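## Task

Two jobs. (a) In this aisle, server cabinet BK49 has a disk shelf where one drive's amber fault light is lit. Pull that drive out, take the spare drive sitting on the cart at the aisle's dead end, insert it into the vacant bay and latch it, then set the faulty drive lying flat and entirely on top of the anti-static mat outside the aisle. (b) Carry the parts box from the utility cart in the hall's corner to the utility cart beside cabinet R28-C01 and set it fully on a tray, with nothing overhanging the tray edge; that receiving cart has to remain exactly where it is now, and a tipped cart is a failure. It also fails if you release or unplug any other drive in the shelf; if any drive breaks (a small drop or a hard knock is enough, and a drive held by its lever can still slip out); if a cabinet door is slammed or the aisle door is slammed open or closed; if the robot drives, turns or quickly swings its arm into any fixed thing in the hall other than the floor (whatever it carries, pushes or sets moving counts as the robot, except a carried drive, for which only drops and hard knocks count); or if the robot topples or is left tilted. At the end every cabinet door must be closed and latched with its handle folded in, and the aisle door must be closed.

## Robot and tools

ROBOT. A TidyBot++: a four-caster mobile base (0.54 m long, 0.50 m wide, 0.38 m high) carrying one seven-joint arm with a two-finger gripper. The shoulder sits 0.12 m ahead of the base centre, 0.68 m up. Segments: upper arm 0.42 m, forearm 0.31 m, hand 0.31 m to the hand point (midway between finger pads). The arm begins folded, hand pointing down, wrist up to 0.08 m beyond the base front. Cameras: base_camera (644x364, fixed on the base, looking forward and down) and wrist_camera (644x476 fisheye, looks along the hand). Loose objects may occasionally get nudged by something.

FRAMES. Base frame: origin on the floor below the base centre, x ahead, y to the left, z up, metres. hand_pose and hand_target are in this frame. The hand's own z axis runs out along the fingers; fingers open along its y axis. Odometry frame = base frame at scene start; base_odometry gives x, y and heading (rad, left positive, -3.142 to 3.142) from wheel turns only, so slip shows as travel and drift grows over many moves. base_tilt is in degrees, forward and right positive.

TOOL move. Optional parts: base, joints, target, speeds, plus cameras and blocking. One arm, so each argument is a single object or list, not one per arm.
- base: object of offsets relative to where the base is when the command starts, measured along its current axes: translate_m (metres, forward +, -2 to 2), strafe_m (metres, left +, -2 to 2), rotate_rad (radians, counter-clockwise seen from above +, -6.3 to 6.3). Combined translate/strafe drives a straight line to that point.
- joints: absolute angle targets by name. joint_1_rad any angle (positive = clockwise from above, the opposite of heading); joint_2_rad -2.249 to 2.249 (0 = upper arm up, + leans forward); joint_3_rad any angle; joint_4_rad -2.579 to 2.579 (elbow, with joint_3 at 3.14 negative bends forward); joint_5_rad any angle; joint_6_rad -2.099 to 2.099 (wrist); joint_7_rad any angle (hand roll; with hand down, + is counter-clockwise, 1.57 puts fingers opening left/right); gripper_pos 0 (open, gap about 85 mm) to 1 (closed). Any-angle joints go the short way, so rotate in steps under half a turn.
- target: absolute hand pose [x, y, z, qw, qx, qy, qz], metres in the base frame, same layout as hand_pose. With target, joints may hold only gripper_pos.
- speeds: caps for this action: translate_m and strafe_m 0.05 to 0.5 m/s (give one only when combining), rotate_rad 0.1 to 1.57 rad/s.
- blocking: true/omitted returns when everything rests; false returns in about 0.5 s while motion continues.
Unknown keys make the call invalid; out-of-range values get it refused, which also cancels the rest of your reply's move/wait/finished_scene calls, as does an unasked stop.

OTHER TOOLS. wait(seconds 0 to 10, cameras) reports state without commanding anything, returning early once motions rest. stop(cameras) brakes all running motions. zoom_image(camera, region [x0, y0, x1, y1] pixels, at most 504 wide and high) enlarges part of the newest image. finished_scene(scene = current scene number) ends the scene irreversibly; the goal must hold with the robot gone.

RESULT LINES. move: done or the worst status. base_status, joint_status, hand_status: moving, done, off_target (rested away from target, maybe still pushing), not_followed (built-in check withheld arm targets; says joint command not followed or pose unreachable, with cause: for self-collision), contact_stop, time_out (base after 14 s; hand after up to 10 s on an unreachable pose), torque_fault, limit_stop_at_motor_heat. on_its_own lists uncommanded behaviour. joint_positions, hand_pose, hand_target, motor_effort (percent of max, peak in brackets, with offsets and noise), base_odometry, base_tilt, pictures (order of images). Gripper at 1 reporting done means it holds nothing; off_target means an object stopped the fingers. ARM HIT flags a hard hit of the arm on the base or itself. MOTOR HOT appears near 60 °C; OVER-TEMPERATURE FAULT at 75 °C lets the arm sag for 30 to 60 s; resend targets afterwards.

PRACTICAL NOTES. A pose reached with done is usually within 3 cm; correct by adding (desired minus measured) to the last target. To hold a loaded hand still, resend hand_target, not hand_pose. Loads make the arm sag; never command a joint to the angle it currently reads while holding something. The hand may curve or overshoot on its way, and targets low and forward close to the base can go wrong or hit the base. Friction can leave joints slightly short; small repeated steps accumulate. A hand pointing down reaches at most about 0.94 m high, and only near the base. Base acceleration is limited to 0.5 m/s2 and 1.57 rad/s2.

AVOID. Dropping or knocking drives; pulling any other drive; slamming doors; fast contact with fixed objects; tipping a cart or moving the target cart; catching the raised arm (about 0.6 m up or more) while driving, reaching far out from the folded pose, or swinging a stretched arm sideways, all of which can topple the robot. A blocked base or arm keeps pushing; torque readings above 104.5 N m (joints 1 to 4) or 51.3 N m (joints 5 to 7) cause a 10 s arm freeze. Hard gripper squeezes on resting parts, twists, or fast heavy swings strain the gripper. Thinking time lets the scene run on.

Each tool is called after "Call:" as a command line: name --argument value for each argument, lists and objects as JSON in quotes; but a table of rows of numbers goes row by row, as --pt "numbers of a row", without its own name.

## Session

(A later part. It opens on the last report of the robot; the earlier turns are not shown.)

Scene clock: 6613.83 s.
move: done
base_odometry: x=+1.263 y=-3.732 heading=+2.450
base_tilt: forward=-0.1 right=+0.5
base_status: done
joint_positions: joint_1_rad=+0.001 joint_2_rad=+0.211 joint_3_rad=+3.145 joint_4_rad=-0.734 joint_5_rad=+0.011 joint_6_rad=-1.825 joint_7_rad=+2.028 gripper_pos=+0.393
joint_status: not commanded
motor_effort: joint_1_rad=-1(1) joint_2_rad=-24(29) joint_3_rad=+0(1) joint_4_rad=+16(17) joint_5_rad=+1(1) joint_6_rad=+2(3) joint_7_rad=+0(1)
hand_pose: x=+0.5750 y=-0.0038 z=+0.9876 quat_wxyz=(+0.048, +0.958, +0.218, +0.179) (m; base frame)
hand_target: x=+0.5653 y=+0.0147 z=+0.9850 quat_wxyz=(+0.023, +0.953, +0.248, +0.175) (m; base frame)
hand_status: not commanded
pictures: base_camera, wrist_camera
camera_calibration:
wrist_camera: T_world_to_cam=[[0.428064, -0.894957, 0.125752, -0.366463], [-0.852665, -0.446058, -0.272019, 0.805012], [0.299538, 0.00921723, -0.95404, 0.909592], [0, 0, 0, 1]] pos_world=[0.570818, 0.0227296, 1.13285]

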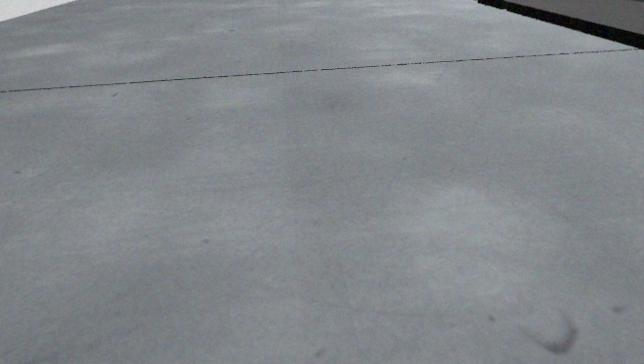

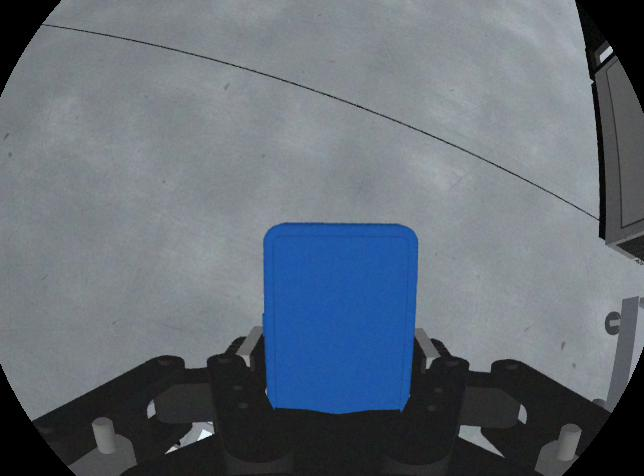

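Call:
move --base '{"translate_m": 0.95}' --speeds '{"translate_m": 0.3}' --cameras '[]'

Call:
move --base '{"rotate_rad": -1.47}' --speeds '{"rotate_rad": 0.3}'

Scene clock: 6648.10 s.
move: done
base_odometry: x=+0.531 y=-3.126 heading=+2.449
base_tilt: forward=-0.1 right=+0.6
base_status: done
joint_positions: joint_1_rad=+0.001 joint_2_rad=+0.211 joint_3_rad=+3.145 joint_4_rad=-0.734 joint_5_rad=+0.011 joint_6_rad=-1.825 joint_7_rad=+2.028 gripper_pos=+0.393
joint_status: not commanded
motor_effort: joint_1_rad=-1(1) joint_2_rad=-24(28) joint_3_rad=+0(0) joint_4_rad=+16(18) joint_5_rad=+1(1) joint_6_rad=+2(3) joint_7_rad=+0(1)
hand_pose: x=+0.5749 y=-0.0038 z=+0.9874 quat_wxyz=(+0.048, +0.958, +0.218, +0.179) (m; base frame)
hand_target: x=+0.5653 y=+0.0147 z=+0.9850 quat_wxyz=(+0.023, +0.953, +0.248, +0.175) (m; base frame)
hand_status: not commanded
pictures: none
No camera images: "cameras" was empty.

Scene clock: 6653.50 s.
move: done
base_odometry: x=+0.531 y=-3.126 heading=+0.980
base_tilt: forward=-0.1 right=+0.5
base_status: done
joint_positions: joint_1_rad=+0.002 joint_2_rad=+0.211 joint_3_rad=+3.145 joint_4_rad=-0.734 joint_5_rad=+0.011 joint_6_rad=-1.825 joint_7_rad=+2.028 gripper_pos=+0.393
joint_status: not commanded
motor_effort: joint_1_rad=+0(3) joint_2_rad=-24(25) joint_3_rad=+0(2) joint_4_rad=+16(17) joint_5_rad=+1(2) joint_6_rad=+2(3) joint_7_rad=+0(1)
hand_pose: x=+0.5749 y=-0.0040 z=+0.9874 quat_wxyz=(+0.048, +0.958, +0.218, +0.179) (m; base frame)
hand_target: x=+0.5653 y=+0.0147 z=+0.9850 quat_wxyz=(+0.023, +0.953, +0.248, +0.175) (m; base frame)
hand_status: not commanded
pictures: base_camera, wrist_camera
camera_calibration:
wrist_camera: T_world_to_cam=[[0.427722, -0.89515, 0.125541, -0.366232], [-0.852975, -0.445672, -0.271679, 0.804765], [0.299143, 0.00911993, -0.954165, 0.909838], [0, 0, 0, 1]] pos_world=[0.570918, 0.0225309, 1.13275]

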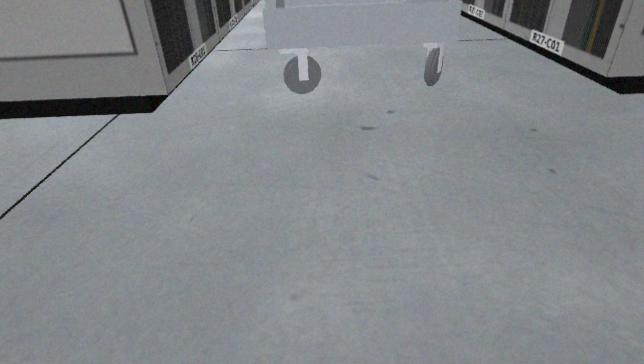

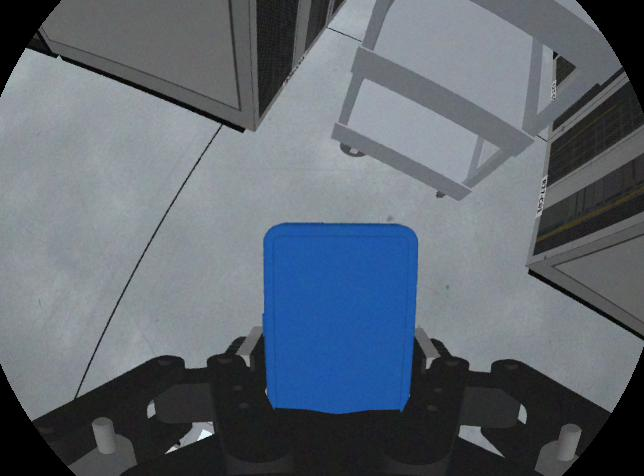

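Call:
zoom_image --camera "base_camera" --region '[140, 0, 644, 120]'

Scaled by 1.000.

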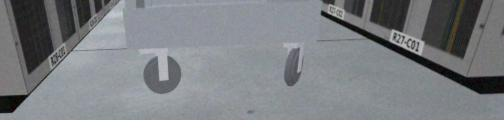

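Call:
move --base '{"rotate_rad": -0.04}' --speeds '{"rotate_rad": 0.2}' --cameras '[]'

Call:
move --base '{"translate_m": 0.4, "strafe_m": -0.05}' --speeds '{"translate_m": 0.2}'

Scene clock: 6713.27 s.
move: done
base_odometry: x=+0.531 y=-3.126 heading=+0.940
base_tilt: forward=+0.0 right=+0.5
base_status: done
joint_positions: joint_1_rad=+0.004 joint_2_rad=+0.211 joint_3_rad=+3.145 joint_4_rad=-0.734 joint_5_rad=+0.011 joint_6_rad=-1.825 joint_7_rad=+2.028 gripper_pos=+0.393
joint_status: not commanded
motor_effort: joint_1_rad=-1(3) joint_2_rad=-24(25) joint_3_rad=+0(2) joint_4_rad=+16(17) joint_5_rad=+1(2) joint_6_rad=+2(3) joint_7_rad=+0(1)
hand_pose: x=+0.5749 y=-0.0051 z=+0.9874 quat_wxyz=(+0.048, +0.958, +0.217, +0.179) (m; base frame)
hand_target: x=+0.5653 y=+0.0147 z=+0.9850 quat_wxyz=(+0.023, +0.953, +0.248, +0.175) (m; base frame)
hand_status: not commanded
pictures: none
No camera images: "cameras" was empty.

Scene clock: 6715.97 s.
move: done
base_odometry: x=+0.807 y=-2.832 heading=+0.939
base_tilt: forward=+0.0 right=+0.5
base_status: done
joint_positions: joint_1_rad=+0.004 joint_2_rad=+0.211 joint_3_rad=+3.145 joint_4_rad=-0.735 joint_5_rad=+0.011 joint_6_rad=-1.825 joint_7_rad=+2.028 gripper_pos=+0.393
joint_status: not commanded
motor_effort: joint_1_rad=+0(2) joint_2_rad=-24(28) joint_3_rad=+0(1) joint_4_rad=+16(17) joint_5_rad=+1(1) joint_6_rad=+2(3) joint_7_rad=+0(0)
hand_pose: x=+0.5750 y=-0.0050 z=+0.9869 quat_wxyz=(+0.048, +0.959, +0.217, +0.178) (m; base frame)
hand_target: x=+0.5653 y=+0.0147 z=+0.9850 quat_wxyz=(+0.023, +0.953, +0.248, +0.175) (m; base frame)
hand_status: not commanded
pictures: base_camera, wrist_camera
camera_calibration:
wrist_camera: T_world_to_cam=[[0.425898, -0.896093, 0.125014, -0.365515], [-0.854313, -0.443786, -0.270562, 0.803872], [0.297928, 0.00843102, -0.954551, 0.910336], [0, 0, 0, 1]] pos_world=[0.571216, 0.0215376, 1.13215]

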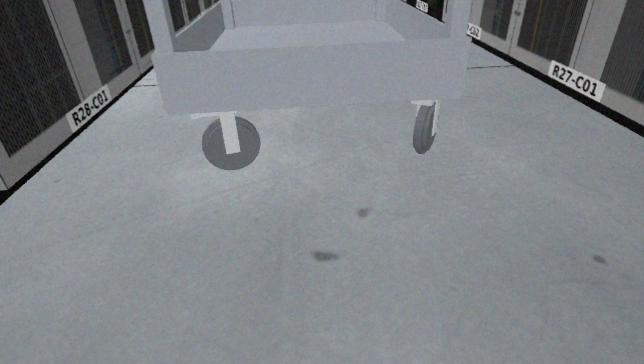

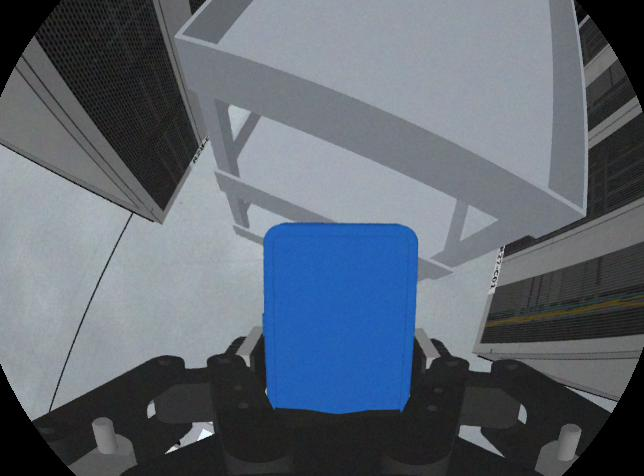

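Call:
zoom_image --camera "base_camera" --region '[140, 20, 320, 180]'

Call:
zoom_image --camera "base_camera" --region '[320, 20, 500, 180]'

Scaled by 2.800.

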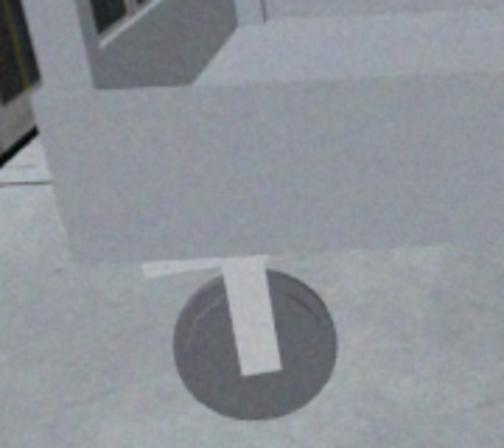

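Scaled by 2.800.

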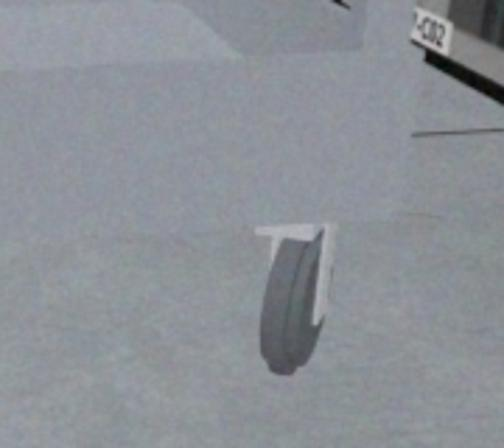

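Call:
move --base '{"rotate_rad": 0.055}' --speeds '{"rotate_rad": 0.2}' --cameras '[]'

Call:
move --base '{"translate_m": 0.25, "strafe_m": -0.035}' --speeds '{"translate_m": 0.15}'

Scene clock: 6795.70 s.
move: done
base_odometry: x=+0.807 y=-2.832 heading=+0.994
base_tilt: forward=-0.1 right=+0.6
base_status: done
joint_positions: joint_1_rad=-0.001 joint_2_rad=+0.211 joint_3_rad=+3.145 joint_4_rad=-0.735 joint_5_rad=+0.011 joint_6_rad=-1.825 joint_7_rad=+2.028 gripper_pos=+0.393
joint_status: not commanded
motor_effort: joint_1_rad=-1(4) joint_2_rad=-24(25) joint_3_rad=+0(2) joint_4_rad=+16(17) joint_5_rad=+1(2) joint_6_rad=+3(3) joint_7_rad=+0(0)
hand_pose: x=+0.5751 y=-0.0029 z=+0.9869 quat_wxyz=(+0.047, +0.958, +0.219, +0.178) (m; base frame)
hand_target: x=+0.5653 y=+0.0147 z=+0.9850 quat_wxyz=(+0.023, +0.953, +0.248, +0.175) (m; base frame)
hand_status: not commanded
pictures: none
No camera images: "cameras" was empty.

Scene clock: 6798.00 s.
move: done
base_odometry: x=+0.973 y=-2.641 heading=+0.995
base_tilt: forward=-0.1 right=+0.5
base_status: done
joint_positions: joint_1_rad=-0.001 joint_2_rad=+0.211 joint_3_rad=+3.145 joint_4_rad=-0.735 joint_5_rad=+0.011 joint_6_rad=-1.825 joint_7_rad=+2.028 gripper_pos=+0.393
joint_status: not commanded
motor_effort: joint_1_rad=-1(2) joint_2_rad=-24(28) joint_3_rad=+0(1) joint_4_rad=+16(17) joint_5_rad=+1(1) joint_6_rad=+3(3) joint_7_rad=+0(0)
hand_pose: x=+0.5750 y=-0.0029 z=+0.9868 quat_wxyz=(+0.047, +0.958, +0.219, +0.178) (m; base frame)
hand_target: x=+0.5653 y=+0.0147 z=+0.9850 quat_wxyz=(+0.023, +0.953, +0.248, +0.175) (m; base frame)
hand_status: not commanded
pictures: base_camera, wrist_camera
camera_calibration:
wrist_camera: T_world_to_cam=[[0.430119, -0.894092, 0.124886, -0.365919], [-0.852253, -0.447773, -0.27049, 0.803553], [0.297764, 0.00990797, -0.954588, 0.910448], [0, 0, 0, 1]] pos_world=[0.57112, 0.0236235, 1.13215]

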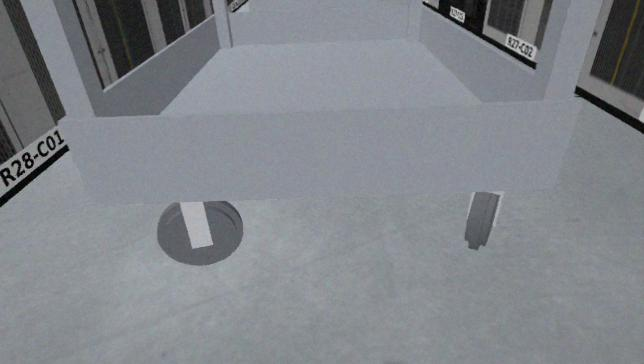

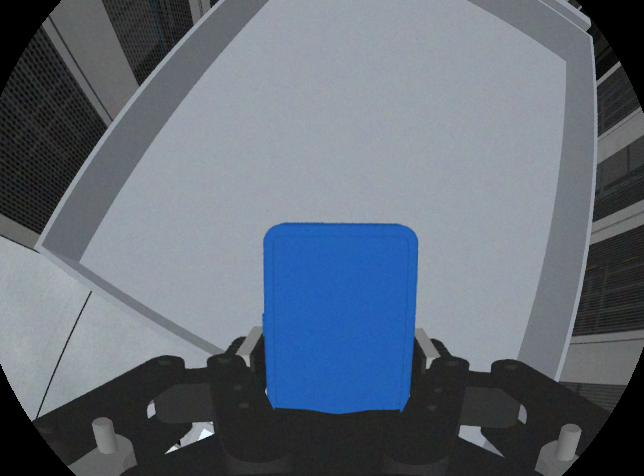

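Call:
move --base '{"translate_m": 0.165}' --speeds '{"translate_m": 0.1}'

Scene clock: 6808.47 s.
move: done
base_odometry: x=+1.063 y=-2.503 heading=+0.995
base_tilt: forward=+0.0 right=+0.5
base_status: done
joint_positions: joint_1_rad=-0.001 joint_2_rad=+0.210 joint_3_rad=+3.145 joint_4_rad=-0.735 joint_5_rad=+0.011 joint_6_rad=-1.825 joint_7_rad=+2.028 gripper_pos=+0.393
joint_status: not commanded
motor_effort: joint_1_rad=+0(1) joint_2_rad=-24(28) joint_3_rad=+0(1) joint_4_rad=+16(17) joint_5_rad=+1(1) joint_6_rad=+2(3) joint_7_rad=+0(0)
hand_pose: x=+0.5747 y=-0.0029 z=+0.9872 quat_wxyz=(+0.047, +0.958, +0.219, +0.179) (m; base frame)
hand_target: x=+0.5653 y=+0.0147 z=+0.9850 quat_wxyz=(+0.023, +0.953, +0.248, +0.175) (m; base frame)
hand_status: not commanded
pictures: base_camera, wrist_camera
camera_calibration:
wrist_camera: T_world_to_cam=[[0.430042, -0.894079, 0.12525, -0.366164], [-0.852017, -0.4478, -0.271187, 0.803975], [0.298549, 0.00990702, -0.954343, 0.91022], [0, 0, 0, 1]] pos_world=[0.57072, 0.0236235, 1.13255]

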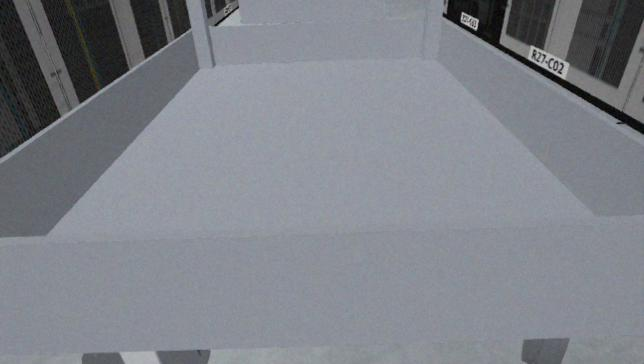

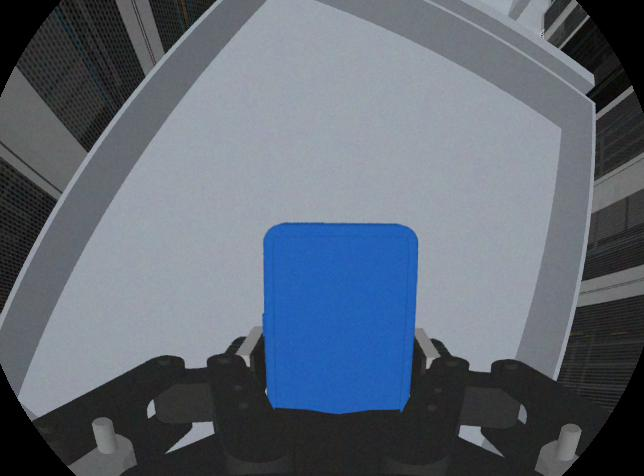

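Call:
move --joints '{"joint_2_rad": 0.325, "joint_4_rad": -0.80, "joint_6_rad": -1.90}' --cameras '[]'

Call:
move --joints '{"joint_2_rad": 0.385, "joint_4_rad": -0.855, "joint_6_rad": -1.90}'

Scene clock: 6818.13 s.
move: done
base_odometry: x=+1.063 y=-2.503 heading=+0.995
base_tilt: forward=-0.1 right=+0.5
base_status: not commanded
joint_positions: joint_1_rad=-0.001 joint_2_rad=+0.333 joint_3_rad=+3.145 joint_4_rad=-0.786 joint_5_rad=+0.011 joint_6_rad=-1.845 joint_7_rad=+2.028 gripper_pos=+0.393
joint_status: all done
motor_effort: joint_1_rad=-1(1) joint_2_rad=-29(33) joint_3_rad=+0(0) joint_4_rad=+16(18) joint_5_rad=+1(1) joint_6_rad=+1(4) joint_7_rad=+0(0)
hand_pose: x=+0.5945 y=-0.0028 z=+0.9105 quat_wxyz=(+0.026, +0.971, +0.223, +0.085) (m; base frame)
hand_target: x=+0.5731 y=+0.0145 z=+0.9072 quat_wxyz=(-0.006, +0.966, +0.250, +0.062) (m; base frame)
hand_status: not commanded
pictures: none
No camera images: "cameras" was empty.

Scene clock: 6819.07 s.
move: done
base_odometry: x=+1.063 y=-2.503 heading=+0.995
base_tilt: forward=-0.1 right=+0.4
base_status: not commanded
joint_positions: joint_1_rad=-0.001 joint_2_rad=+0.385 joint_3_rad=+3.145 joint_4_rad=-0.838 joint_5_rad=+0.011 joint_6_rad=-1.845 joint_7_rad=+2.028 gripper_pos=+0.393
joint_status: all done
motor_effort: joint_1_rad=+0(1) joint_2_rad=-30(33) joint_3_rad=+0(0) joint_4_rad=+17(18) joint_5_rad=+1(1) joint_6_rad=+0(2) joint_7_rad=+0(1)
hand_pose: x=+0.5957 y=-0.0028 z=+0.8686 quat_wxyz=(+0.014, +0.974, +0.224, +0.035) (m; base frame)
hand_target: x=+0.5747 y=+0.0145 z=+0.8629 quat_wxyz=(-0.020, +0.968, +0.249, +0.006) (m; base frame)
hand_status: not commanded
pictures: base_camera, wrist_camera
camera_calibration:
wrist_camera: T_world_to_cam=[[0.447565, -0.894229, -0.00631559, -0.256424], [-0.89423, -0.447496, -0.00996907, 0.587896], [0.00608844, 0.0101094, -0.99993, 1.00445], [0, 0, 0, 1]] pos_world=[0.634365, 0.0236242, 1.00862]

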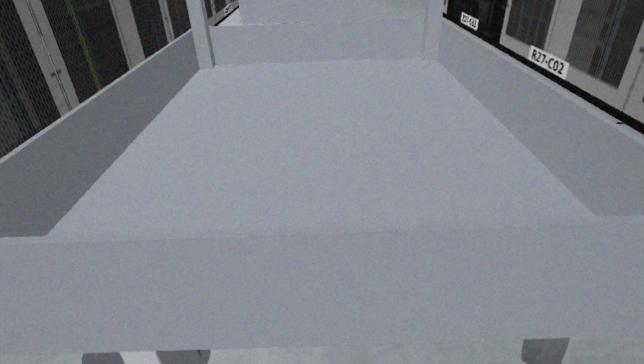

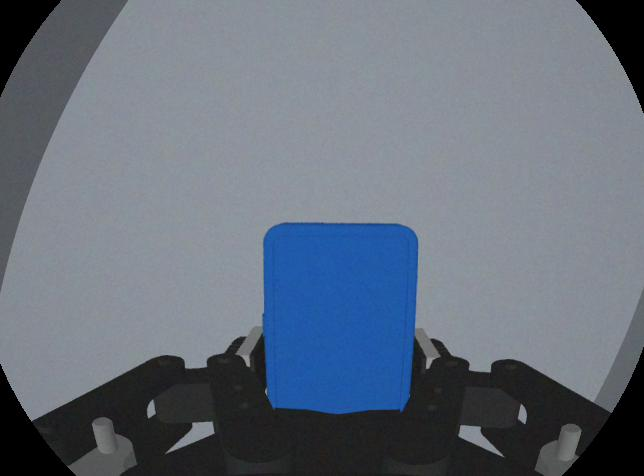

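Call:
move --joints '{"joint_2_rad": 0.405, "joint_4_rad": -0.895, "joint_6_rad": -1.78}' --cameras '[]'

Call:
move --joints '{"joint_2_rad": 0.43, "joint_4_rad": -0.90, "joint_6_rad": -1.782}' --cameras '["wrist_camera"]'

Scene clock: 6827.20 s.
move: done
base_odometry: x=+1.063 y=-2.503 heading=+0.995
base_tilt: forward=-0.1 right=+0.5
base_status: not commanded
joint_positions: joint_1_rad=-0.001 joint_2_rad=+0.399 joint_3_rad=+3.145 joint_4_rad=-0.877 joint_5_rad=+0.011 joint_6_rad=-1.797 joint_7_rad=+2.028 gripper_pos=+0.393
joint_status: all done
motor_effort: joint_1_rad=+0(1) joint_2_rad=-31(33) joint_3_rad=+0(0) joint_4_rad=+17(18) joint_5_rad=+1(1) joint_6_rad=+0(1) joint_7_rad=+0(0)
hand_pose: x=+0.6045 y=-0.0029 z=+0.8504 quat_wxyz=(+0.014, +0.974, +0.224, +0.032) (m; base frame)
hand_target: x=+0.6068 y=+0.0149 z=+0.8422 quat_wxyz=(-0.014, +0.968, +0.247, +0.035) (m; base frame)
hand_status: not commanded
pictures: none
No camera images: "cameras" was empty.

Scene clock: 6827.97 s.
move: done
base_odometry: x=+1.063 y=-2.503 heading=+0.995
base_tilt: forward=-0.1 right=+0.6
base_status: not commanded
joint_positions: joint_1_rad=-0.001 joint_2_rad=+0.421 joint_3_rad=+3.145 joint_4_rad=-0.880 joint_5_rad=+0.011 joint_6_rad=-1.797 joint_7_rad=+2.028 gripper_pos=+0.393
joint_status: all done
motor_effort: joint_1_rad=-1(1) joint_2_rad=-32(33) joint_3_rad=+0(1) joint_4_rad=+17(18) joint_5_rad=+1(1) joint_6_rad=+0(1) joint_7_rad=+0(0)
hand_pose: x=+0.6073 y=-0.0029 z=+0.8386 quat_wxyz=(+0.011, +0.974, +0.224, +0.020) (m; base frame)
hand_target: x=+0.6088 y=+0.0149 z=+0.8284 quat_wxyz=(-0.018, +0.969, +0.247, +0.020) (m; base frame)
hand_status: not commanded
pictures: wrist_camera
camera_calibration:
wrist_camera: T_world_to_cam=[[0.447627, -0.893994, -0.0201479, -0.250323], [-0.893865, -0.44797, 0.018103, 0.574255], [-0.0252097, 0.00990612, -0.999633, 0.993214], [0, 0, 0, 1]] pos_world=[0.650396, 0.0236229, 0.97741]

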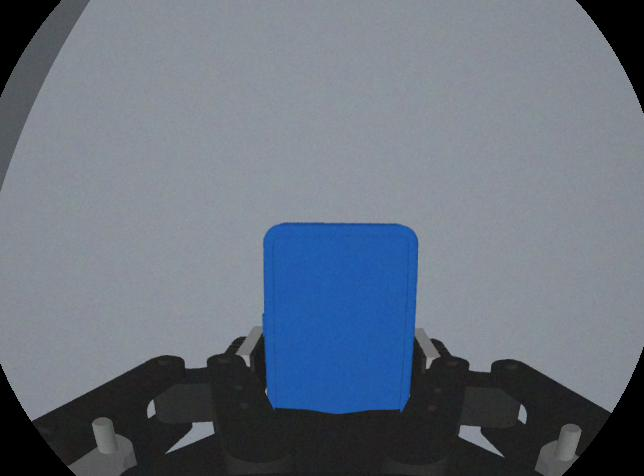

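Step down slowly to contact.

Call:
move --joints '{"joint_2_rad": 0.438, "joint_4_rad": -0.90}' --cameras '[]'

Call:
move --joints '{"joint_2_rad": 0.446, "joint_4_rad": -0.90}' --cameras '[]'

Call:
move --joints '{"joint_2_rad": 0.452, "joint_4_rad": -0.90}' --cameras '[]'

Call:
move --joints '{"joint_2_rad": 0.458, "joint_4_rad": -0.90}' --cameras '["wrist_camera"]'

Scene clock: 6834.37 s.
move: done
base_odometry: x=+1.063 y=-2.503 heading=+0.995
base_tilt: forward=+0.0 right=+0.5
base_status: not commanded
joint_positions: joint_1_rad=-0.001 joint_2_rad=+0.426 joint_3_rad=+3.145 joint_4_rad=-0.880 joint_5_rad=+0.011 joint_6_rad=-1.797 joint_7_rad=+2.028 gripper_pos=+0.393
joint_status: all done
motor_effort: joint_1_rad=+0(1) joint_2_rad=-32(33) joint_3_rad=+0(0) joint_4_rad=+17(17) joint_5_rad=+1(1) joint_6_rad=+0(1) joint_7_rad=+0(0)
hand_pose: x=+0.6080 y=-0.0029 z=+0.8362 quat_wxyz=(+0.010, +0.974, +0.224, +0.017) (m; base frame)
hand_target: x=+0.6100 y=+0.0149 z=+0.8245 quat_wxyz=(-0.019, +0.969, +0.247, +0.016) (m; base frame)
hand_status: not commanded
pictures: none
No camera images: "cameras" was empty.

Scene clock: 6834.93 s.
move: done
base_odometry: x=+1.063 y=-2.503 heading=+0.995
base_tilt: forward=-0.1 right=+0.5
base_status: not commanded
joint_positions: joint_1_rad=-0.001 joint_2_rad=+0.433 joint_3_rad=+3.145 joint_4_rad=-0.880 joint_5_rad=+0.011 joint_6_rad=-1.797 joint_7_rad=+2.028 gripper_pos=+0.393
joint_status: all done
motor_effort: joint_1_rad=-1(1) joint_2_rad=-32(34) joint_3_rad=+0(0) joint_4_rad=+17(18) joint_5_rad=+1(1) joint_6_rad=+0(1) joint_7_rad=+0(0)
hand_pose: x=+0.6092 y=-0.0029 z=+0.8325 quat_wxyz=(+0.009, +0.974, +0.224, +0.013) (m; base frame)
hand_target: x=+0.6111 y=+0.0149 z=+0.8205 quat_wxyz=(-0.020, +0.969, +0.247, +0.012) (m; base frame)
hand_status: not commanded
pictures: none
No camera images: "cameras" was empty.

Scene clock: 6835.47 s.
move: done
base_odometry: x=+1.063 y=-2.503 heading=+0.995
base_tilt: forward=+0.0 right=+0.5
base_status: not commanded
joint_positions: joint_1_rad=-0.001 joint_2_rad=+0.438 joint_3_rad=+3.145 joint_4_rad=-0.880 joint_5_rad=+0.011 joint_6_rad=-1.797 joint_7_rad=+2.028 gripper_pos=+0.393
joint_status: all done
motor_effort: joint_1_rad=+0(1) joint_2_rad=-32(33) joint_3_rad=+0(0) joint_4_rad=+17(17) joint_5_rad=+1(1) joint_6_rad=-1(1) joint_7_rad=+0(0)
hand_pose: x=+0.6099 y=-0.0029 z=+0.8300 quat_wxyz=(+0.009, +0.974, +0.224, +0.011) (m; base frame)
hand_target: x=+0.6119 y=+0.0149 z=+0.8176 quat_wxyz=(-0.020, +0.969, +0.247, +0.009) (m; base frame)
hand_status: not commanded
pictures: none
No camera images: "cameras" was empty.

Scene clock: 6835.90 s.
move: done
base_odometry: x=+1.063 y=-2.503 heading=+0.995
base_tilt: forward=-0.1 right=+0.5
base_status: not commanded
joint_positions: joint_1_rad=-0.001 joint_2_rad=+0.439 joint_3_rad=+3.145 joint_4_rad=-0.880 joint_5_rad=+0.011 joint_6_rad=-1.797 joint_7_rad=+2.028 gripper_pos=+0.393
joint_status: all done
motor_effort: joint_1_rad=+0(1) joint_2_rad=-30(32) joint_3_rad=+0(0) joint_4_rad=+14(17) joint_5_rad=+1(1) joint_6_rad=-1(1) joint_7_rad=+0(0)
hand_pose: x=+0.6100 y=-0.0029 z=+0.8296 quat_wxyz=(+0.009, +0.974, +0.224, +0.011) (m; base frame)
hand_target: x=+0.6128 y=+0.0149 z=+0.8146 quat_wxyz=(-0.021, +0.969, +0.247, +0.006) (m; base frame)
hand_status: not commanded
pictures: wrist_camera
camera_calibration:
wrist_camera: T_world_to_cam=[[0.447195, -0.893984, -0.0284289, -0.244563], [-0.893368, -0.447988, 0.0346427, 0.562769], [-0.0437059, 0.00990541, -0.998995, 0.99501], [0, 0, 0, 1]] pos_world=[0.655615, 0.0236229, 0.967562]

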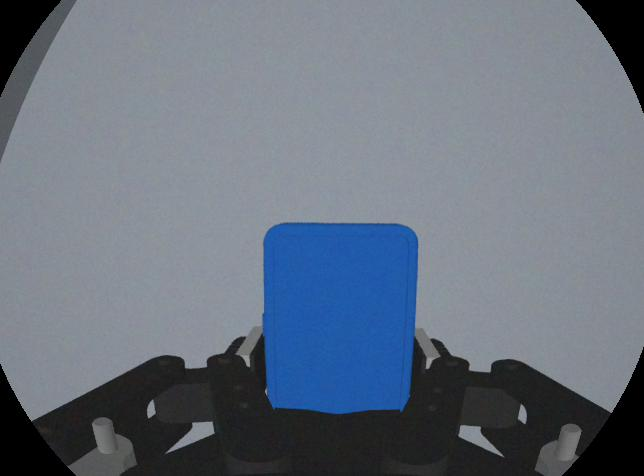

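Call:
move --joints '{"joint_2_rad": 0.462, "joint_4_rad": -0.90}' --cameras '[]'

Call:
move --joints '{"gripper_pos": 0.42}' --cameras '[]'

Call:
move --joints '{"gripper_pos": 0.36}' --cameras '[]'

Call:
move --joints '{"gripper_pos": 0.1}' --cameras '[]'

Call:
move --joints '{"gripper_pos": 0.0}' --cameras '["wrist_camera"]'

Scene clock: 6843.40 s.
move: done
base_odometry: x=+1.063 y=-2.503 heading=+0.995
base_tilt: forward=-0.1 right=+0.5
base_status: not commanded
joint_positions: joint_1_rad=-0.001 joint_2_rad=+0.439 joint_3_rad=+3.145 joint_4_rad=-0.880 joint_5_rad=+0.011 joint_6_rad=-1.797 joint_7_rad=+2.028 gripper_pos=+0.393
joint_status: all done
motor_effort: joint_1_rad=+0(1) joint_2_rad=-30(30) joint_3_rad=+0(0) joint_4_rad=+15(15) joint_5_rad=+1(1) joint_6_rad=-1(1) joint_7_rad=+0(0)
hand_pose: x=+0.6100 y=-0.0029 z=+0.8296 quat_wxyz=(+0.009, +0.974, +0.224, +0.011) (m; base frame)
hand_target: x=+0.6133 y=+0.0149 z=+0.8126 quat_wxyz=(-0.022, +0.969, +0.246, +0.004) (m; base frame)
hand_status: not commanded
pictures: none
No camera images: "cameras" was empty.

Scene clock: 6844.07 s.
move: done
base_odometry: x=+1.063 y=-2.503 heading=+0.995
base_tilt: forward=+0.0 right=+0.5
base_status: not commanded
joint_positions: joint_1_rad=-0.001 joint_2_rad=+0.439 joint_3_rad=+3.145 joint_4_rad=-0.880 joint_5_rad=+0.011 joint_6_rad=-1.797 joint_7_rad=+2.028 gripper_pos=+0.393
joint_status: all done
motor_effort: joint_1_rad=+1(1) joint_2_rad=-30(30) joint_3_rad=+0(0) joint_4_rad=+15(15) joint_5_rad=+1(1) joint_6_rad=-1(1) joint_7_rad=+0(0)
hand_pose: x=+0.6100 y=-0.0029 z=+0.8296 quat_wxyz=(+0.009, +0.974, +0.224, +0.011) (m; base frame)
hand_target: x=+0.6133 y=+0.0149 z=+0.8126 quat_wxyz=(-0.022, +0.969, +0.246, +0.004) (m; base frame)
hand_status: not commanded
pictures: none
No camera images: "cameras" was empty.

Scene clock: 6844.53 s.
move: done
base_odometry: x=+1.063 y=-2.503 heading=+0.995
base_tilt: forward=-0.1 right=+0.5
base_status: not commanded
joint_positions: joint_1_rad=-0.001 joint_2_rad=+0.441 joint_3_rad=+3.145 joint_4_rad=-0.881 joint_5_rad=+0.011 joint_6_rad=-1.797 joint_7_rad=+2.028 gripper_pos=+0.359
joint_status: all done
motor_effort: joint_1_rad=+0(1) joint_2_rad=-28(32) joint_3_rad=+0(0) joint_4_rad=+14(16) joint_5_rad=+1(1) joint_6_rad=-1(1) joint_7_rad=+0(0)
hand_pose: x=+0.6103 y=-0.0029 z=+0.8286 quat_wxyz=(+0.008, +0.974, +0.224, +0.009) (m; base frame)
hand_target: x=+0.6133 y=+0.0149 z=+0.8126 quat_wxyz=(-0.022, +0.969, +0.246, +0.004) (m; base frame)
hand_status: not commanded
pictures: none
No camera images: "cameras" was empty.

Scene clock: 6845.20 s.
move: done
base_odometry: x=+1.063 y=-2.503 heading=+0.995
base_tilt: forward=-0.1 right=+0.5
base_status: not commanded
joint_positions: joint_1_rad=-0.001 joint_2_rad=+0.455 joint_3_rad=+3.145 joint_4_rad=-0.885 joint_5_rad=+0.011 joint_6_rad=-1.797 joint_7_rad=+2.028 gripper_pos=+0.100
joint_status: all done
motor_effort: joint_1_rad=+0(1) joint_2_rad=-32(34) joint_3_rad=+0(0) joint_4_rad=+17(17) joint_5_rad=+1(1) joint_6_rad=+0(1) joint_7_rad=+0(0)
hand_pose: x=+0.6113 y=-0.0029 z=+0.8204 quat_wxyz=(+0.006, +0.974, +0.224, +0.001) (m; base frame)
hand_target: x=+0.6133 y=+0.0149 z=+0.8126 quat_wxyz=(-0.022, +0.969, +0.246, +0.004) (m; base frame)
hand_status: not commanded
pictures: none
No camera images: "cameras" was empty.

Scene clock: 6845.73 s.
move: done
base_odometry: x=+1.063 y=-2.503 heading=+0.995
base_tilt: forward=+0.0 right=+0.5
base_status: not commanded
joint_positions: joint_1_rad=-0.001 joint_2_rad=+0.455 joint_3_rad=+3.145 joint_4_rad=-0.885 joint_5_rad=+0.011 joint_6_rad=-1.797 joint_7_rad=+2.028 gripper_pos=+0.000
joint_status: all done
motor_effort: joint_1_rad=+0(1) joint_2_rad=-33(33) joint_3_rad=+0(0) joint_4_rad=+17(17) joint_5_rad=+1(1) joint_6_rad=-1(1) joint_7_rad=+0(0)
hand_pose: x=+0.6113 y=-0.0029 z=+0.8204 quat_wxyz=(+0.006, +0.974, +0.224, +0.001) (m; base frame)
hand_target: x=+0.6133 y=+0.0149 z=+0.8126 quat_wxyz=(-0.022, +0.969, +0.246, +0.004) (m; base frame)
hand_status: not commanded
pictures: wrist_camera
camera_calibration:
wrist_camera: T_world_to_cam=[[0.446509, -0.893994, -0.0374669, -0.237585], [-0.892494, -0.447969, 0.0527049, 0.548928], [-0.0639019, 0.00990582, -0.997907, 0.997438], [0, 0, 0, 1]] pos_world=[0.659737, 0.0236229, 0.957518]

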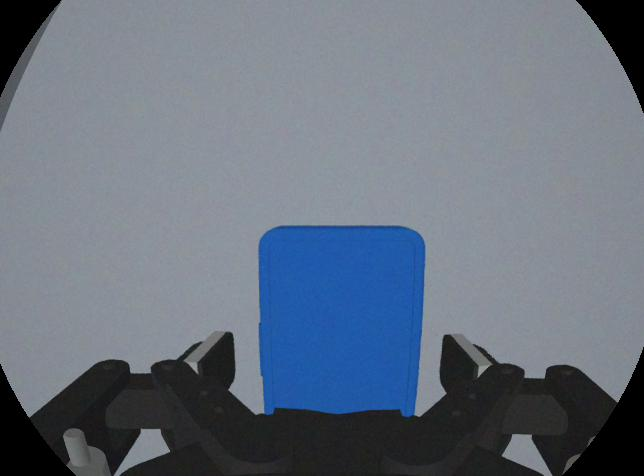

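Call:
move --joints '{"joint_2_rad": 0.415, "joint_4_rad": -0.90, "joint_6_rad": -1.78}' --cameras '[]'

Call:
move --joints '{"joint_2_rad": 0.365, "joint_4_rad": -0.855, "joint_6_rad": -1.87}' --cameras '[]'

Call:
move --joints '{"joint_2_rad": 0.2, "joint_4_rad": -0.75, "joint_6_rad": -1.87}'

Scene clock: 6852.47 s.
move: done
base_odometry: x=+1.063 y=-2.503 heading=+0.995
base_tilt: forward=-0.1 right=+0.6
base_status: not commanded
joint_positions: joint_1_rad=-0.001 joint_2_rad=+0.437 joint_3_rad=+3.145 joint_4_rad=-0.885 joint_5_rad=+0.011 joint_6_rad=-1.797 joint_7_rad=+2.028 gripper_pos=+0.000
joint_status: all done
motor_effort: joint_1_rad=+0(1) joint_2_rad=-33(35) joint_3_rad=+0(0) joint_4_rad=+17(18) joint_5_rad=+1(1) joint_6_rad=-1(2) joint_7_rad=+0(1)
hand_pose: x=+0.6088 y=-0.0029 z=+0.8291 quat_wxyz=(+0.008, +0.974, +0.224, +0.009) (m; base frame)
hand_target: x=+0.6072 y=+0.0149 z=+0.8357 quat_wxyz=(-0.016, +0.969, +0.247, +0.028) (m; base frame)
hand_status: not commanded
pictures: none
No camera images: "cameras" was empty.

Scene clock: 6853.37 s.
move: done
base_odometry: x=+1.063 y=-2.503 heading=+0.995
base_tilt: forward=-0.1 right=+0.5
base_status: not commanded
joint_positions: joint_1_rad=-0.001 joint_2_rad=+0.385 joint_3_rad=+3.145 joint_4_rad=-0.867 joint_5_rad=+0.011 joint_6_rad=-1.833 joint_7_rad=+2.028 gripper_pos=+0.000
joint_status: all done
motor_effort: joint_1_rad=+0(1) joint_2_rad=-31(36) joint_3_rad=+0(0) joint_4_rad=+17(18) joint_5_rad=+1(1) joint_6_rad=+0(1) joint_7_rad=+0(1)
hand_pose: x=+0.5931 y=-0.0029 z=+0.8596 quat_wxyz=(+0.012, +0.974, +0.224, +0.026) (m; base frame)
hand_target: x=+0.5804 y=+0.0146 z=+0.8723 quat_wxyz=(-0.014, +0.968, +0.249, +0.030) (m; base frame)
hand_status: not commanded
pictures: none
No camera images: "cameras" was empty.

Scene clock: 6854.53 s.
move: done
base_odometry: x=+1.063 y=-2.503 heading=+0.995
base_tilt: forward=+0.0 right=+0.5
base_status: not commanded
joint_positions: joint_1_rad=-0.001 joint_2_rad=+0.202 joint_3_rad=+3.145 joint_4_rad=-0.760 joint_5_rad=+0.011 joint_6_rad=-1.833 joint_7_rad=+2.028 gripper_pos=+0.000
joint_status: all done
motor_effort: joint_1_rad=+0(1) joint_2_rad=-23(34) joint_3_rad=+0(0) joint_4_rad=+16(18) joint_5_rad=+1(1) joint_6_rad=+2(3) joint_7_rad=+0(0)
hand_pose: x=+0.5670 y=-0.0029 z=+0.9811 quat_wxyz=(+0.045, +0.960, +0.220, +0.167) (m; base frame)
hand_target: x=+0.5565 y=+0.0146 z=+0.9820 quat_wxyz=(+0.019, +0.955, +0.248, +0.160) (m; base frame)
hand_status: not commanded
pictures: base_camera, wrist_camera
camera_calibration:
wrist_camera: T_world_to_cam=[[0.432917, -0.894135, 0.114482, -0.353133], [-0.858491, -0.447686, -0.250139, 0.778779], [0.27491, 0.0100077, -0.961418, 0.926959], [0, 0, 0, 1]] pos_world=[0.566622, 0.0236237, 1.12643]

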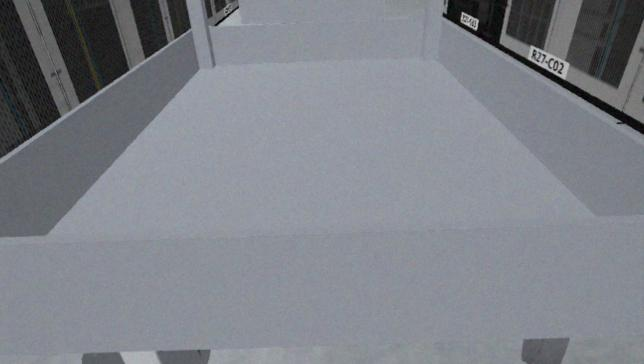

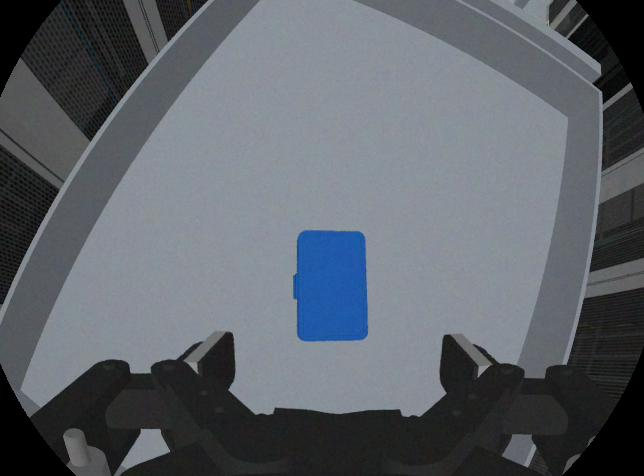

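Call:
move --base '{"translate_m": -0.75}' --speeds '{"translate_m": 0.15}'

Scene clock: 6890.13 s.
move: done
base_odometry: x=+0.655 y=-3.132 heading=+0.994
base_tilt: forward=-0.1 right=+0.5
base_status: done
joint_positions: joint_1_rad=-0.001 joint_2_rad=+0.204 joint_3_rad=+3.145 joint_4_rad=-0.760 joint_5_rad=+0.011 joint_6_rad=-1.833 joint_7_rad=+2.028 gripper_pos=+0.000
joint_status: not commanded
motor_effort: joint_1_rad=+0(1) joint_2_rad=-24(28) joint_3_rad=+0(1) joint_4_rad=+16(17) joint_5_rad=+1(1) joint_6_rad=+2(3) joint_7_rad=+0(1)
hand_pose: x=+0.5675 y=-0.0029 z=+0.9804 quat_wxyz=(+0.044, +0.960, +0.220, +0.166) (m; base frame)
hand_target: x=+0.5565 y=+0.0146 z=+0.9820 quat_wxyz=(+0.019, +0.955, +0.248, +0.160) (m; base frame)
hand_status: not commanded
pictures: base_camera, wrist_camera
camera_calibration:
wrist_camera: T_world_to_cam=[[0.433112, -0.894131, 0.113769, -0.352665], [-0.858899, -0.447694, -0.248723, 0.777844], [0.273325, 0.0100086, -0.96187, 0.927506], [0, 0, 0, 1]] pos_world=[0.567322, 0.0236237, 1.12573]

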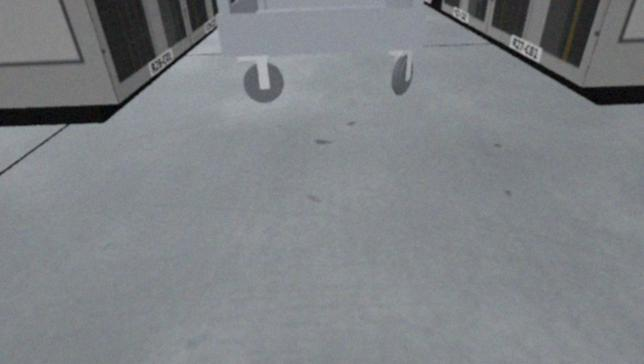

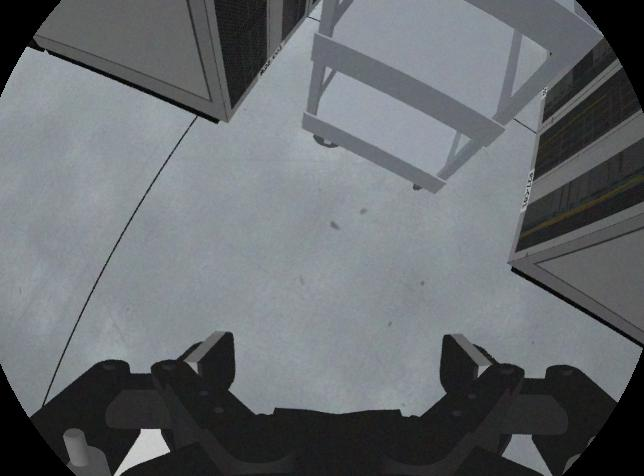

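Call:
move --base '{"strafe_m": 1.2}' --speeds '{"strafe_m": 0.25}' --cameras '[]'

Call:
move --joints '{"joint_2_rad": -0.7, "joint_4_rad": -1.9, "joint_6_rad": -0.32, "joint_7_rad": 1.55}'

Scene clock: 6922.53 s.
move: done
base_odometry: x=-0.351 y=-2.477 heading=+0.994
base_tilt: forward=-0.1 right=+0.5
base_status: done
joint_positions: joint_1_rad=-0.002 joint_2_rad=+0.204 joint_3_rad=+3.145 joint_4_rad=-0.760 joint_5_rad=+0.011 joint_6_rad=-1.833 joint_7_rad=+2.028 gripper_pos=+0.000
joint_status: not commanded
motor_effort: joint_1_rad=-1(4) joint_2_rad=-24(25) joint_3_rad=+0(2) joint_4_rad=+16(17) joint_5_rad=+1(2) joint_6_rad=+2(2) joint_7_rad=+0(0)
hand_pose: x=+0.5675 y=-0.0024 z=+0.9804 quat_wxyz=(+0.044, +0.960, +0.220, +0.166) (m; base frame)
hand_target: x=+0.5565 y=+0.0146 z=+0.9820 quat_wxyz=(+0.019, +0.955, +0.248, +0.160) (m; base frame)
hand_status: not commanded
pictures: none
No camera images: "cameras" was empty.

Scene clock: 6925.37 s.
move: done
base_odometry: x=-0.351 y=-2.477 heading=+0.994
base_tilt: forward=-0.1 right=+0.5
base_status: not commanded
joint_positions: joint_1_rad=-0.002 joint_2_rad=-0.680 joint_3_rad=+3.145 joint_4_rad=-1.877 joint_5_rad=+0.011 joint_6_rad=-0.391 joint_7_rad=+1.592 gripper_pos=+0.000
joint_status: all done
motor_effort: joint_1_rad=-1(1) joint_2_rad=+2(25) joint_3_rad=+1(1) joint_4_rad=+21(22) joint_5_rad=+1(1) joint_6_rad=+7(8) joint_7_rad=+0(1)
hand_pose: x=+0.4582 y=-0.0010 z=+1.1188 quat_wxyz=(+0.012, +0.713, +0.009, +0.701) (m; base frame)
hand_target: x=+0.4518 y=+0.0055 z=+1.1334 quat_wxyz=(-0.028, +0.689, -0.017, +0.724) (m; base frame)
hand_status: not commanded
pictures: base_camera, wrist_camera
camera_calibration:
wrist_camera: T_world_to_cam=[[0.0459418, -0.99817, 0.0393073, -0.0587913], [-0.0675419, -0.0423627, -0.996817, 1.19403], [0.996658, 0.0431407, -0.0693646, -0.239387], [0, 0, 0, 1]] pos_world=[0.321936, 0.002226, 1.17594]

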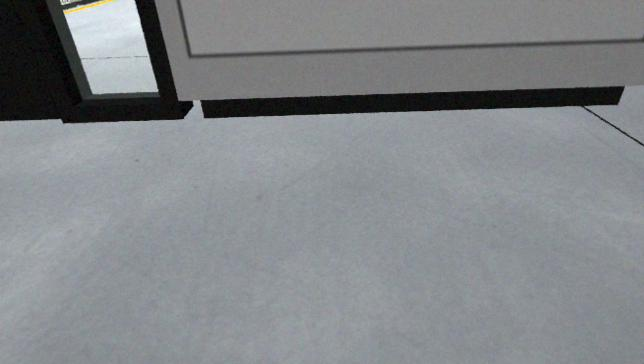

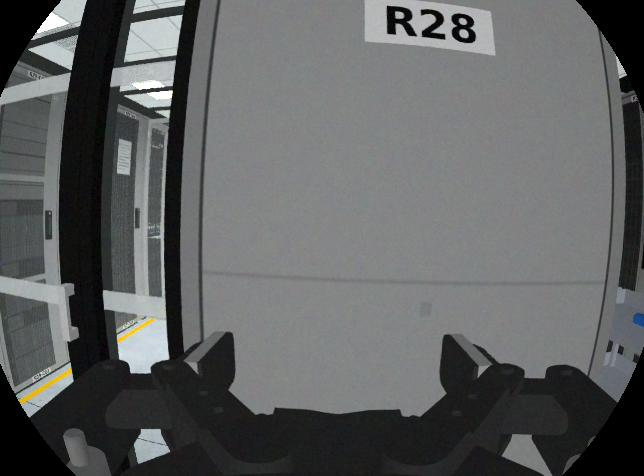

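Call:
zoom_image --camera "wrist_camera" --region '[0, 200, 200, 400]'

Scaled by 2.520.

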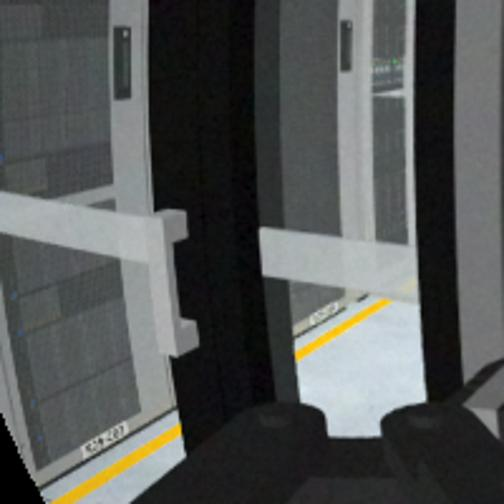

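Call:
move --base '{"strafe_m": 0.6}' --speeds '{"strafe_m": 0.2}'

Scene clock: 6958.70 s.
move: done
base_odometry: x=-0.854 y=-2.150 heading=+0.994
base_tilt: forward=-0.1 right=+0.5
base_status: done
joint_positions: joint_1_rad=-0.002 joint_2_rad=-0.680 joint_3_rad=+3.144 joint_4_rad=-1.877 joint_5_rad=+0.011 joint_6_rad=-0.389 joint_7_rad=+1.591 gripper_pos=+0.000
joint_status: not commanded
motor_effort: joint_1_rad=+0(2) joint_2_rad=+2(3) joint_3_rad=+1(3) joint_4_rad=+21(22) joint_5_rad=+1(1) joint_6_rad=+7(8) joint_7_rad=+0(0)
hand_pose: x=+0.4582 y=-0.0009 z=+1.1194 quat_wxyz=(+0.012, +0.712, +0.009, +0.702) (m; base frame)
hand_target: x=+0.4518 y=+0.0055 z=+1.1334 quat_wxyz=(-0.028, +0.689, -0.017, +0.724) (m; base frame)
hand_status: not commanded
pictures: base_camera, wrist_camera
camera_calibration:
wrist_camera: T_world_to_cam=[[0.0460279, -0.998187, 0.0387872, -0.058213], [-0.0655643, -0.0417633, -0.996974, 1.19387], [0.996786, 0.0433455, -0.0673677, -0.241663], [0, 0, 0, 1]] pos_world=[0.321841, 0.00222756, 1.17624]

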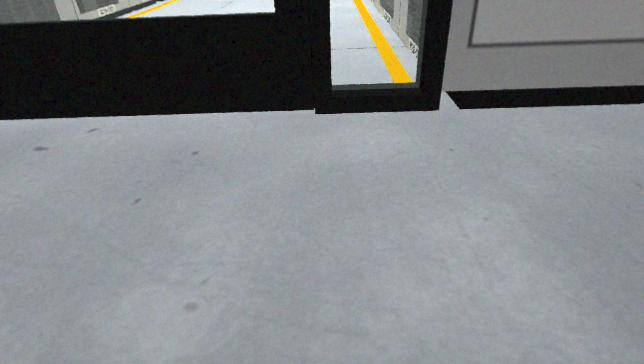

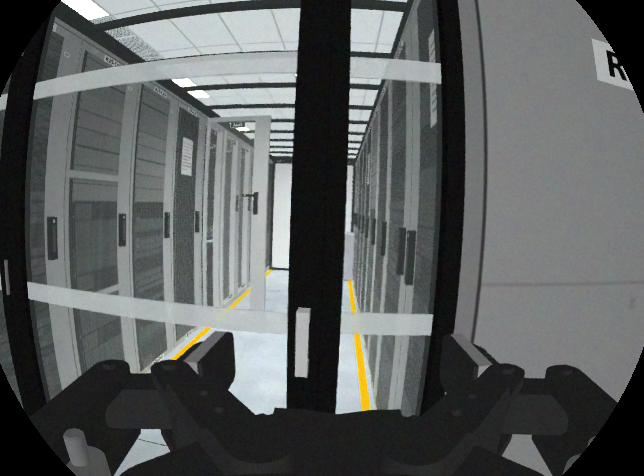

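Call:
zoom_image --camera "wrist_camera" --region '[240, 280, 400, 400]'

Call:
zoom_image --camera "base_camera" --region '[180, 0, 460, 130]'

Scaled by 3.150.

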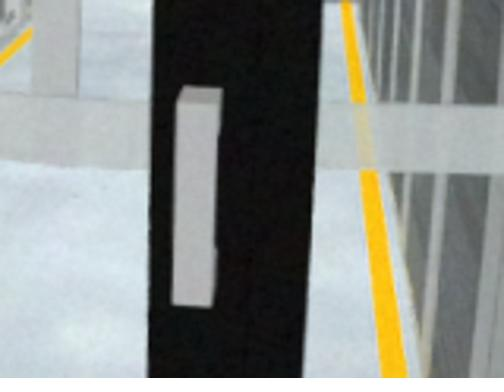

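Scaled by 1.800.

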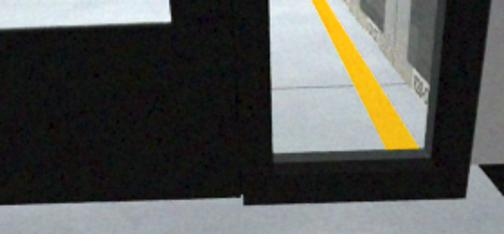

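Call:
move --joints '{"joint_2_rad": -0.25, "joint_4_rad": -2.42, "joint_6_rad": 0.6, "gripper_pos": 0.2}' --cameras '[]'

Call:
move --base '{"strafe_m": -0.38}' --speeds '{"strafe_m": 0.2}' --cameras '[]'

Call:
move --base '{"rotate_rad": 0.70}' --speeds '{"rotate_rad": 0.3}'

Scene clock: 7169.37 s.
move: done
base_odometry: x=-0.854 y=-2.150 heading=+0.994
base_tilt: forward=-0.1 right=+0.5
base_status: not commanded
joint_positions: joint_1_rad=-0.002 joint_2_rad=-0.268 joint_3_rad=+3.144 joint_4_rad=-2.398 joint_5_rad=+0.011 joint_6_rad=+0.529 joint_7_rad=+1.591 gripper_pos=+0.200
joint_status: all done
motor_effort: joint_1_rad=-1(1) joint_2_rad=-10(12) joint_3_rad=+0(1) joint_4_rad=+20(23) joint_5_rad=+1(1) joint_6_rad=+8(9) joint_7_rad=+0(1)
hand_pose: x=+0.5853 y=+0.0024 z=+0.9112 quat_wxyz=(+0.009, +0.718, +0.012, +0.696) (m; base frame)
hand_target: x=+0.5857 y=-0.0068 z=+0.9123 quat_wxyz=(-0.011, +0.706, -0.030, +0.707) (m; base frame)
hand_status: not commanded
pictures: none
No camera images: "cameras" was empty.

Scene clock: 7172.00 s.
move: done
base_odometry: x=-0.536 y=-2.358 heading=+0.994
base_tilt: forward=+0.0 right=+0.6
base_status: done
joint_positions: joint_1_rad=-0.002 joint_2_rad=-0.266 joint_3_rad=+3.144 joint_4_rad=-2.399 joint_5_rad=+0.011 joint_6_rad=+0.533 joint_7_rad=+1.591 gripper_pos=+0.200
joint_status: not commanded
motor_effort: joint_1_rad=-1(1) joint_2_rad=-10(11) joint_3_rad=+1(3) joint_4_rad=+20(20) joint_5_rad=+1(1) joint_6_rad=+8(8) joint_7_rad=+0(1)
hand_pose: x=+0.5857 y=+0.0025 z=+0.9112 quat_wxyz=(+0.008, +0.717, +0.012, +0.697) (m; base frame)
hand_target: x=+0.5857 y=-0.0068 z=+0.9123 quat_wxyz=(-0.011, +0.706, -0.030, +0.707) (m; base frame)
hand_status: not commanded
pictures: none
No camera images: "cameras" was empty.

Scene clock: 7174.83 s.
move: done
base_odometry: x=-0.536 y=-2.358 heading=+1.693
base_tilt: forward=-0.1 right=+0.5
base_status: done
joint_positions: joint_1_rad=-0.002 joint_2_rad=-0.266 joint_3_rad=+3.144 joint_4_rad=-2.399 joint_5_rad=+0.011 joint_6_rad=+0.533 joint_7_rad=+1.591 gripper_pos=+0.200
joint_status: not commanded
motor_effort: joint_1_rad=-1(2) joint_2_rad=-10(11) joint_3_rad=+0(2) joint_4_rad=+20(20) joint_5_rad=+1(1) joint_6_rad=+7(8) joint_7_rad=+0(1)
hand_pose: x=+0.5857 y=+0.0025 z=+0.9112 quat_wxyz=(+0.009, +0.717, +0.012, +0.697) (m; base frame)
hand_target: x=+0.5857 y=-0.0068 z=+0.9123 quat_wxyz=(-0.011, +0.706, -0.030, +0.707) (m; base frame)
hand_status: not commanded
pictures: base_camera, wrist_camera
camera_calibration:
wrist_camera: T_world_to_cam=[[0.0560039, -0.997702, 0.0381231, -0.0578879], [-0.0796591, -0.0425262, -0.995915, 1.00214], [0.995248, 0.0527383, -0.0818577, -0.368879], [0, 0, 0, 1]] pos_world=[0.450197, 0.0043162, 0.970053]

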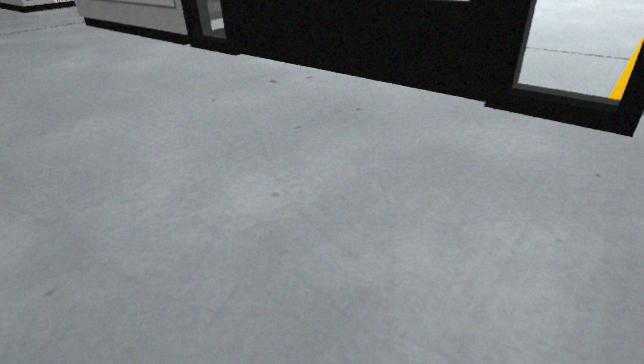

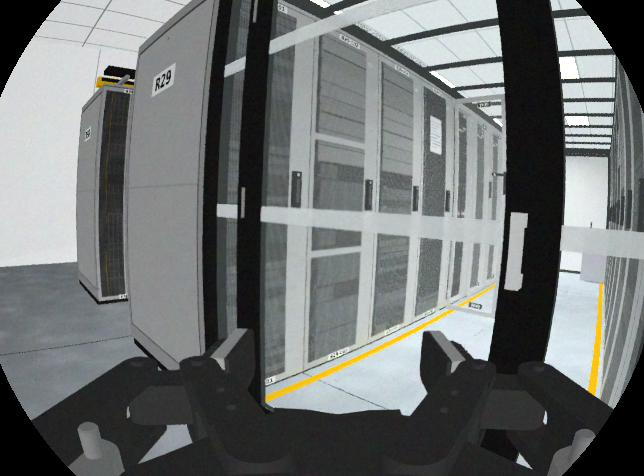

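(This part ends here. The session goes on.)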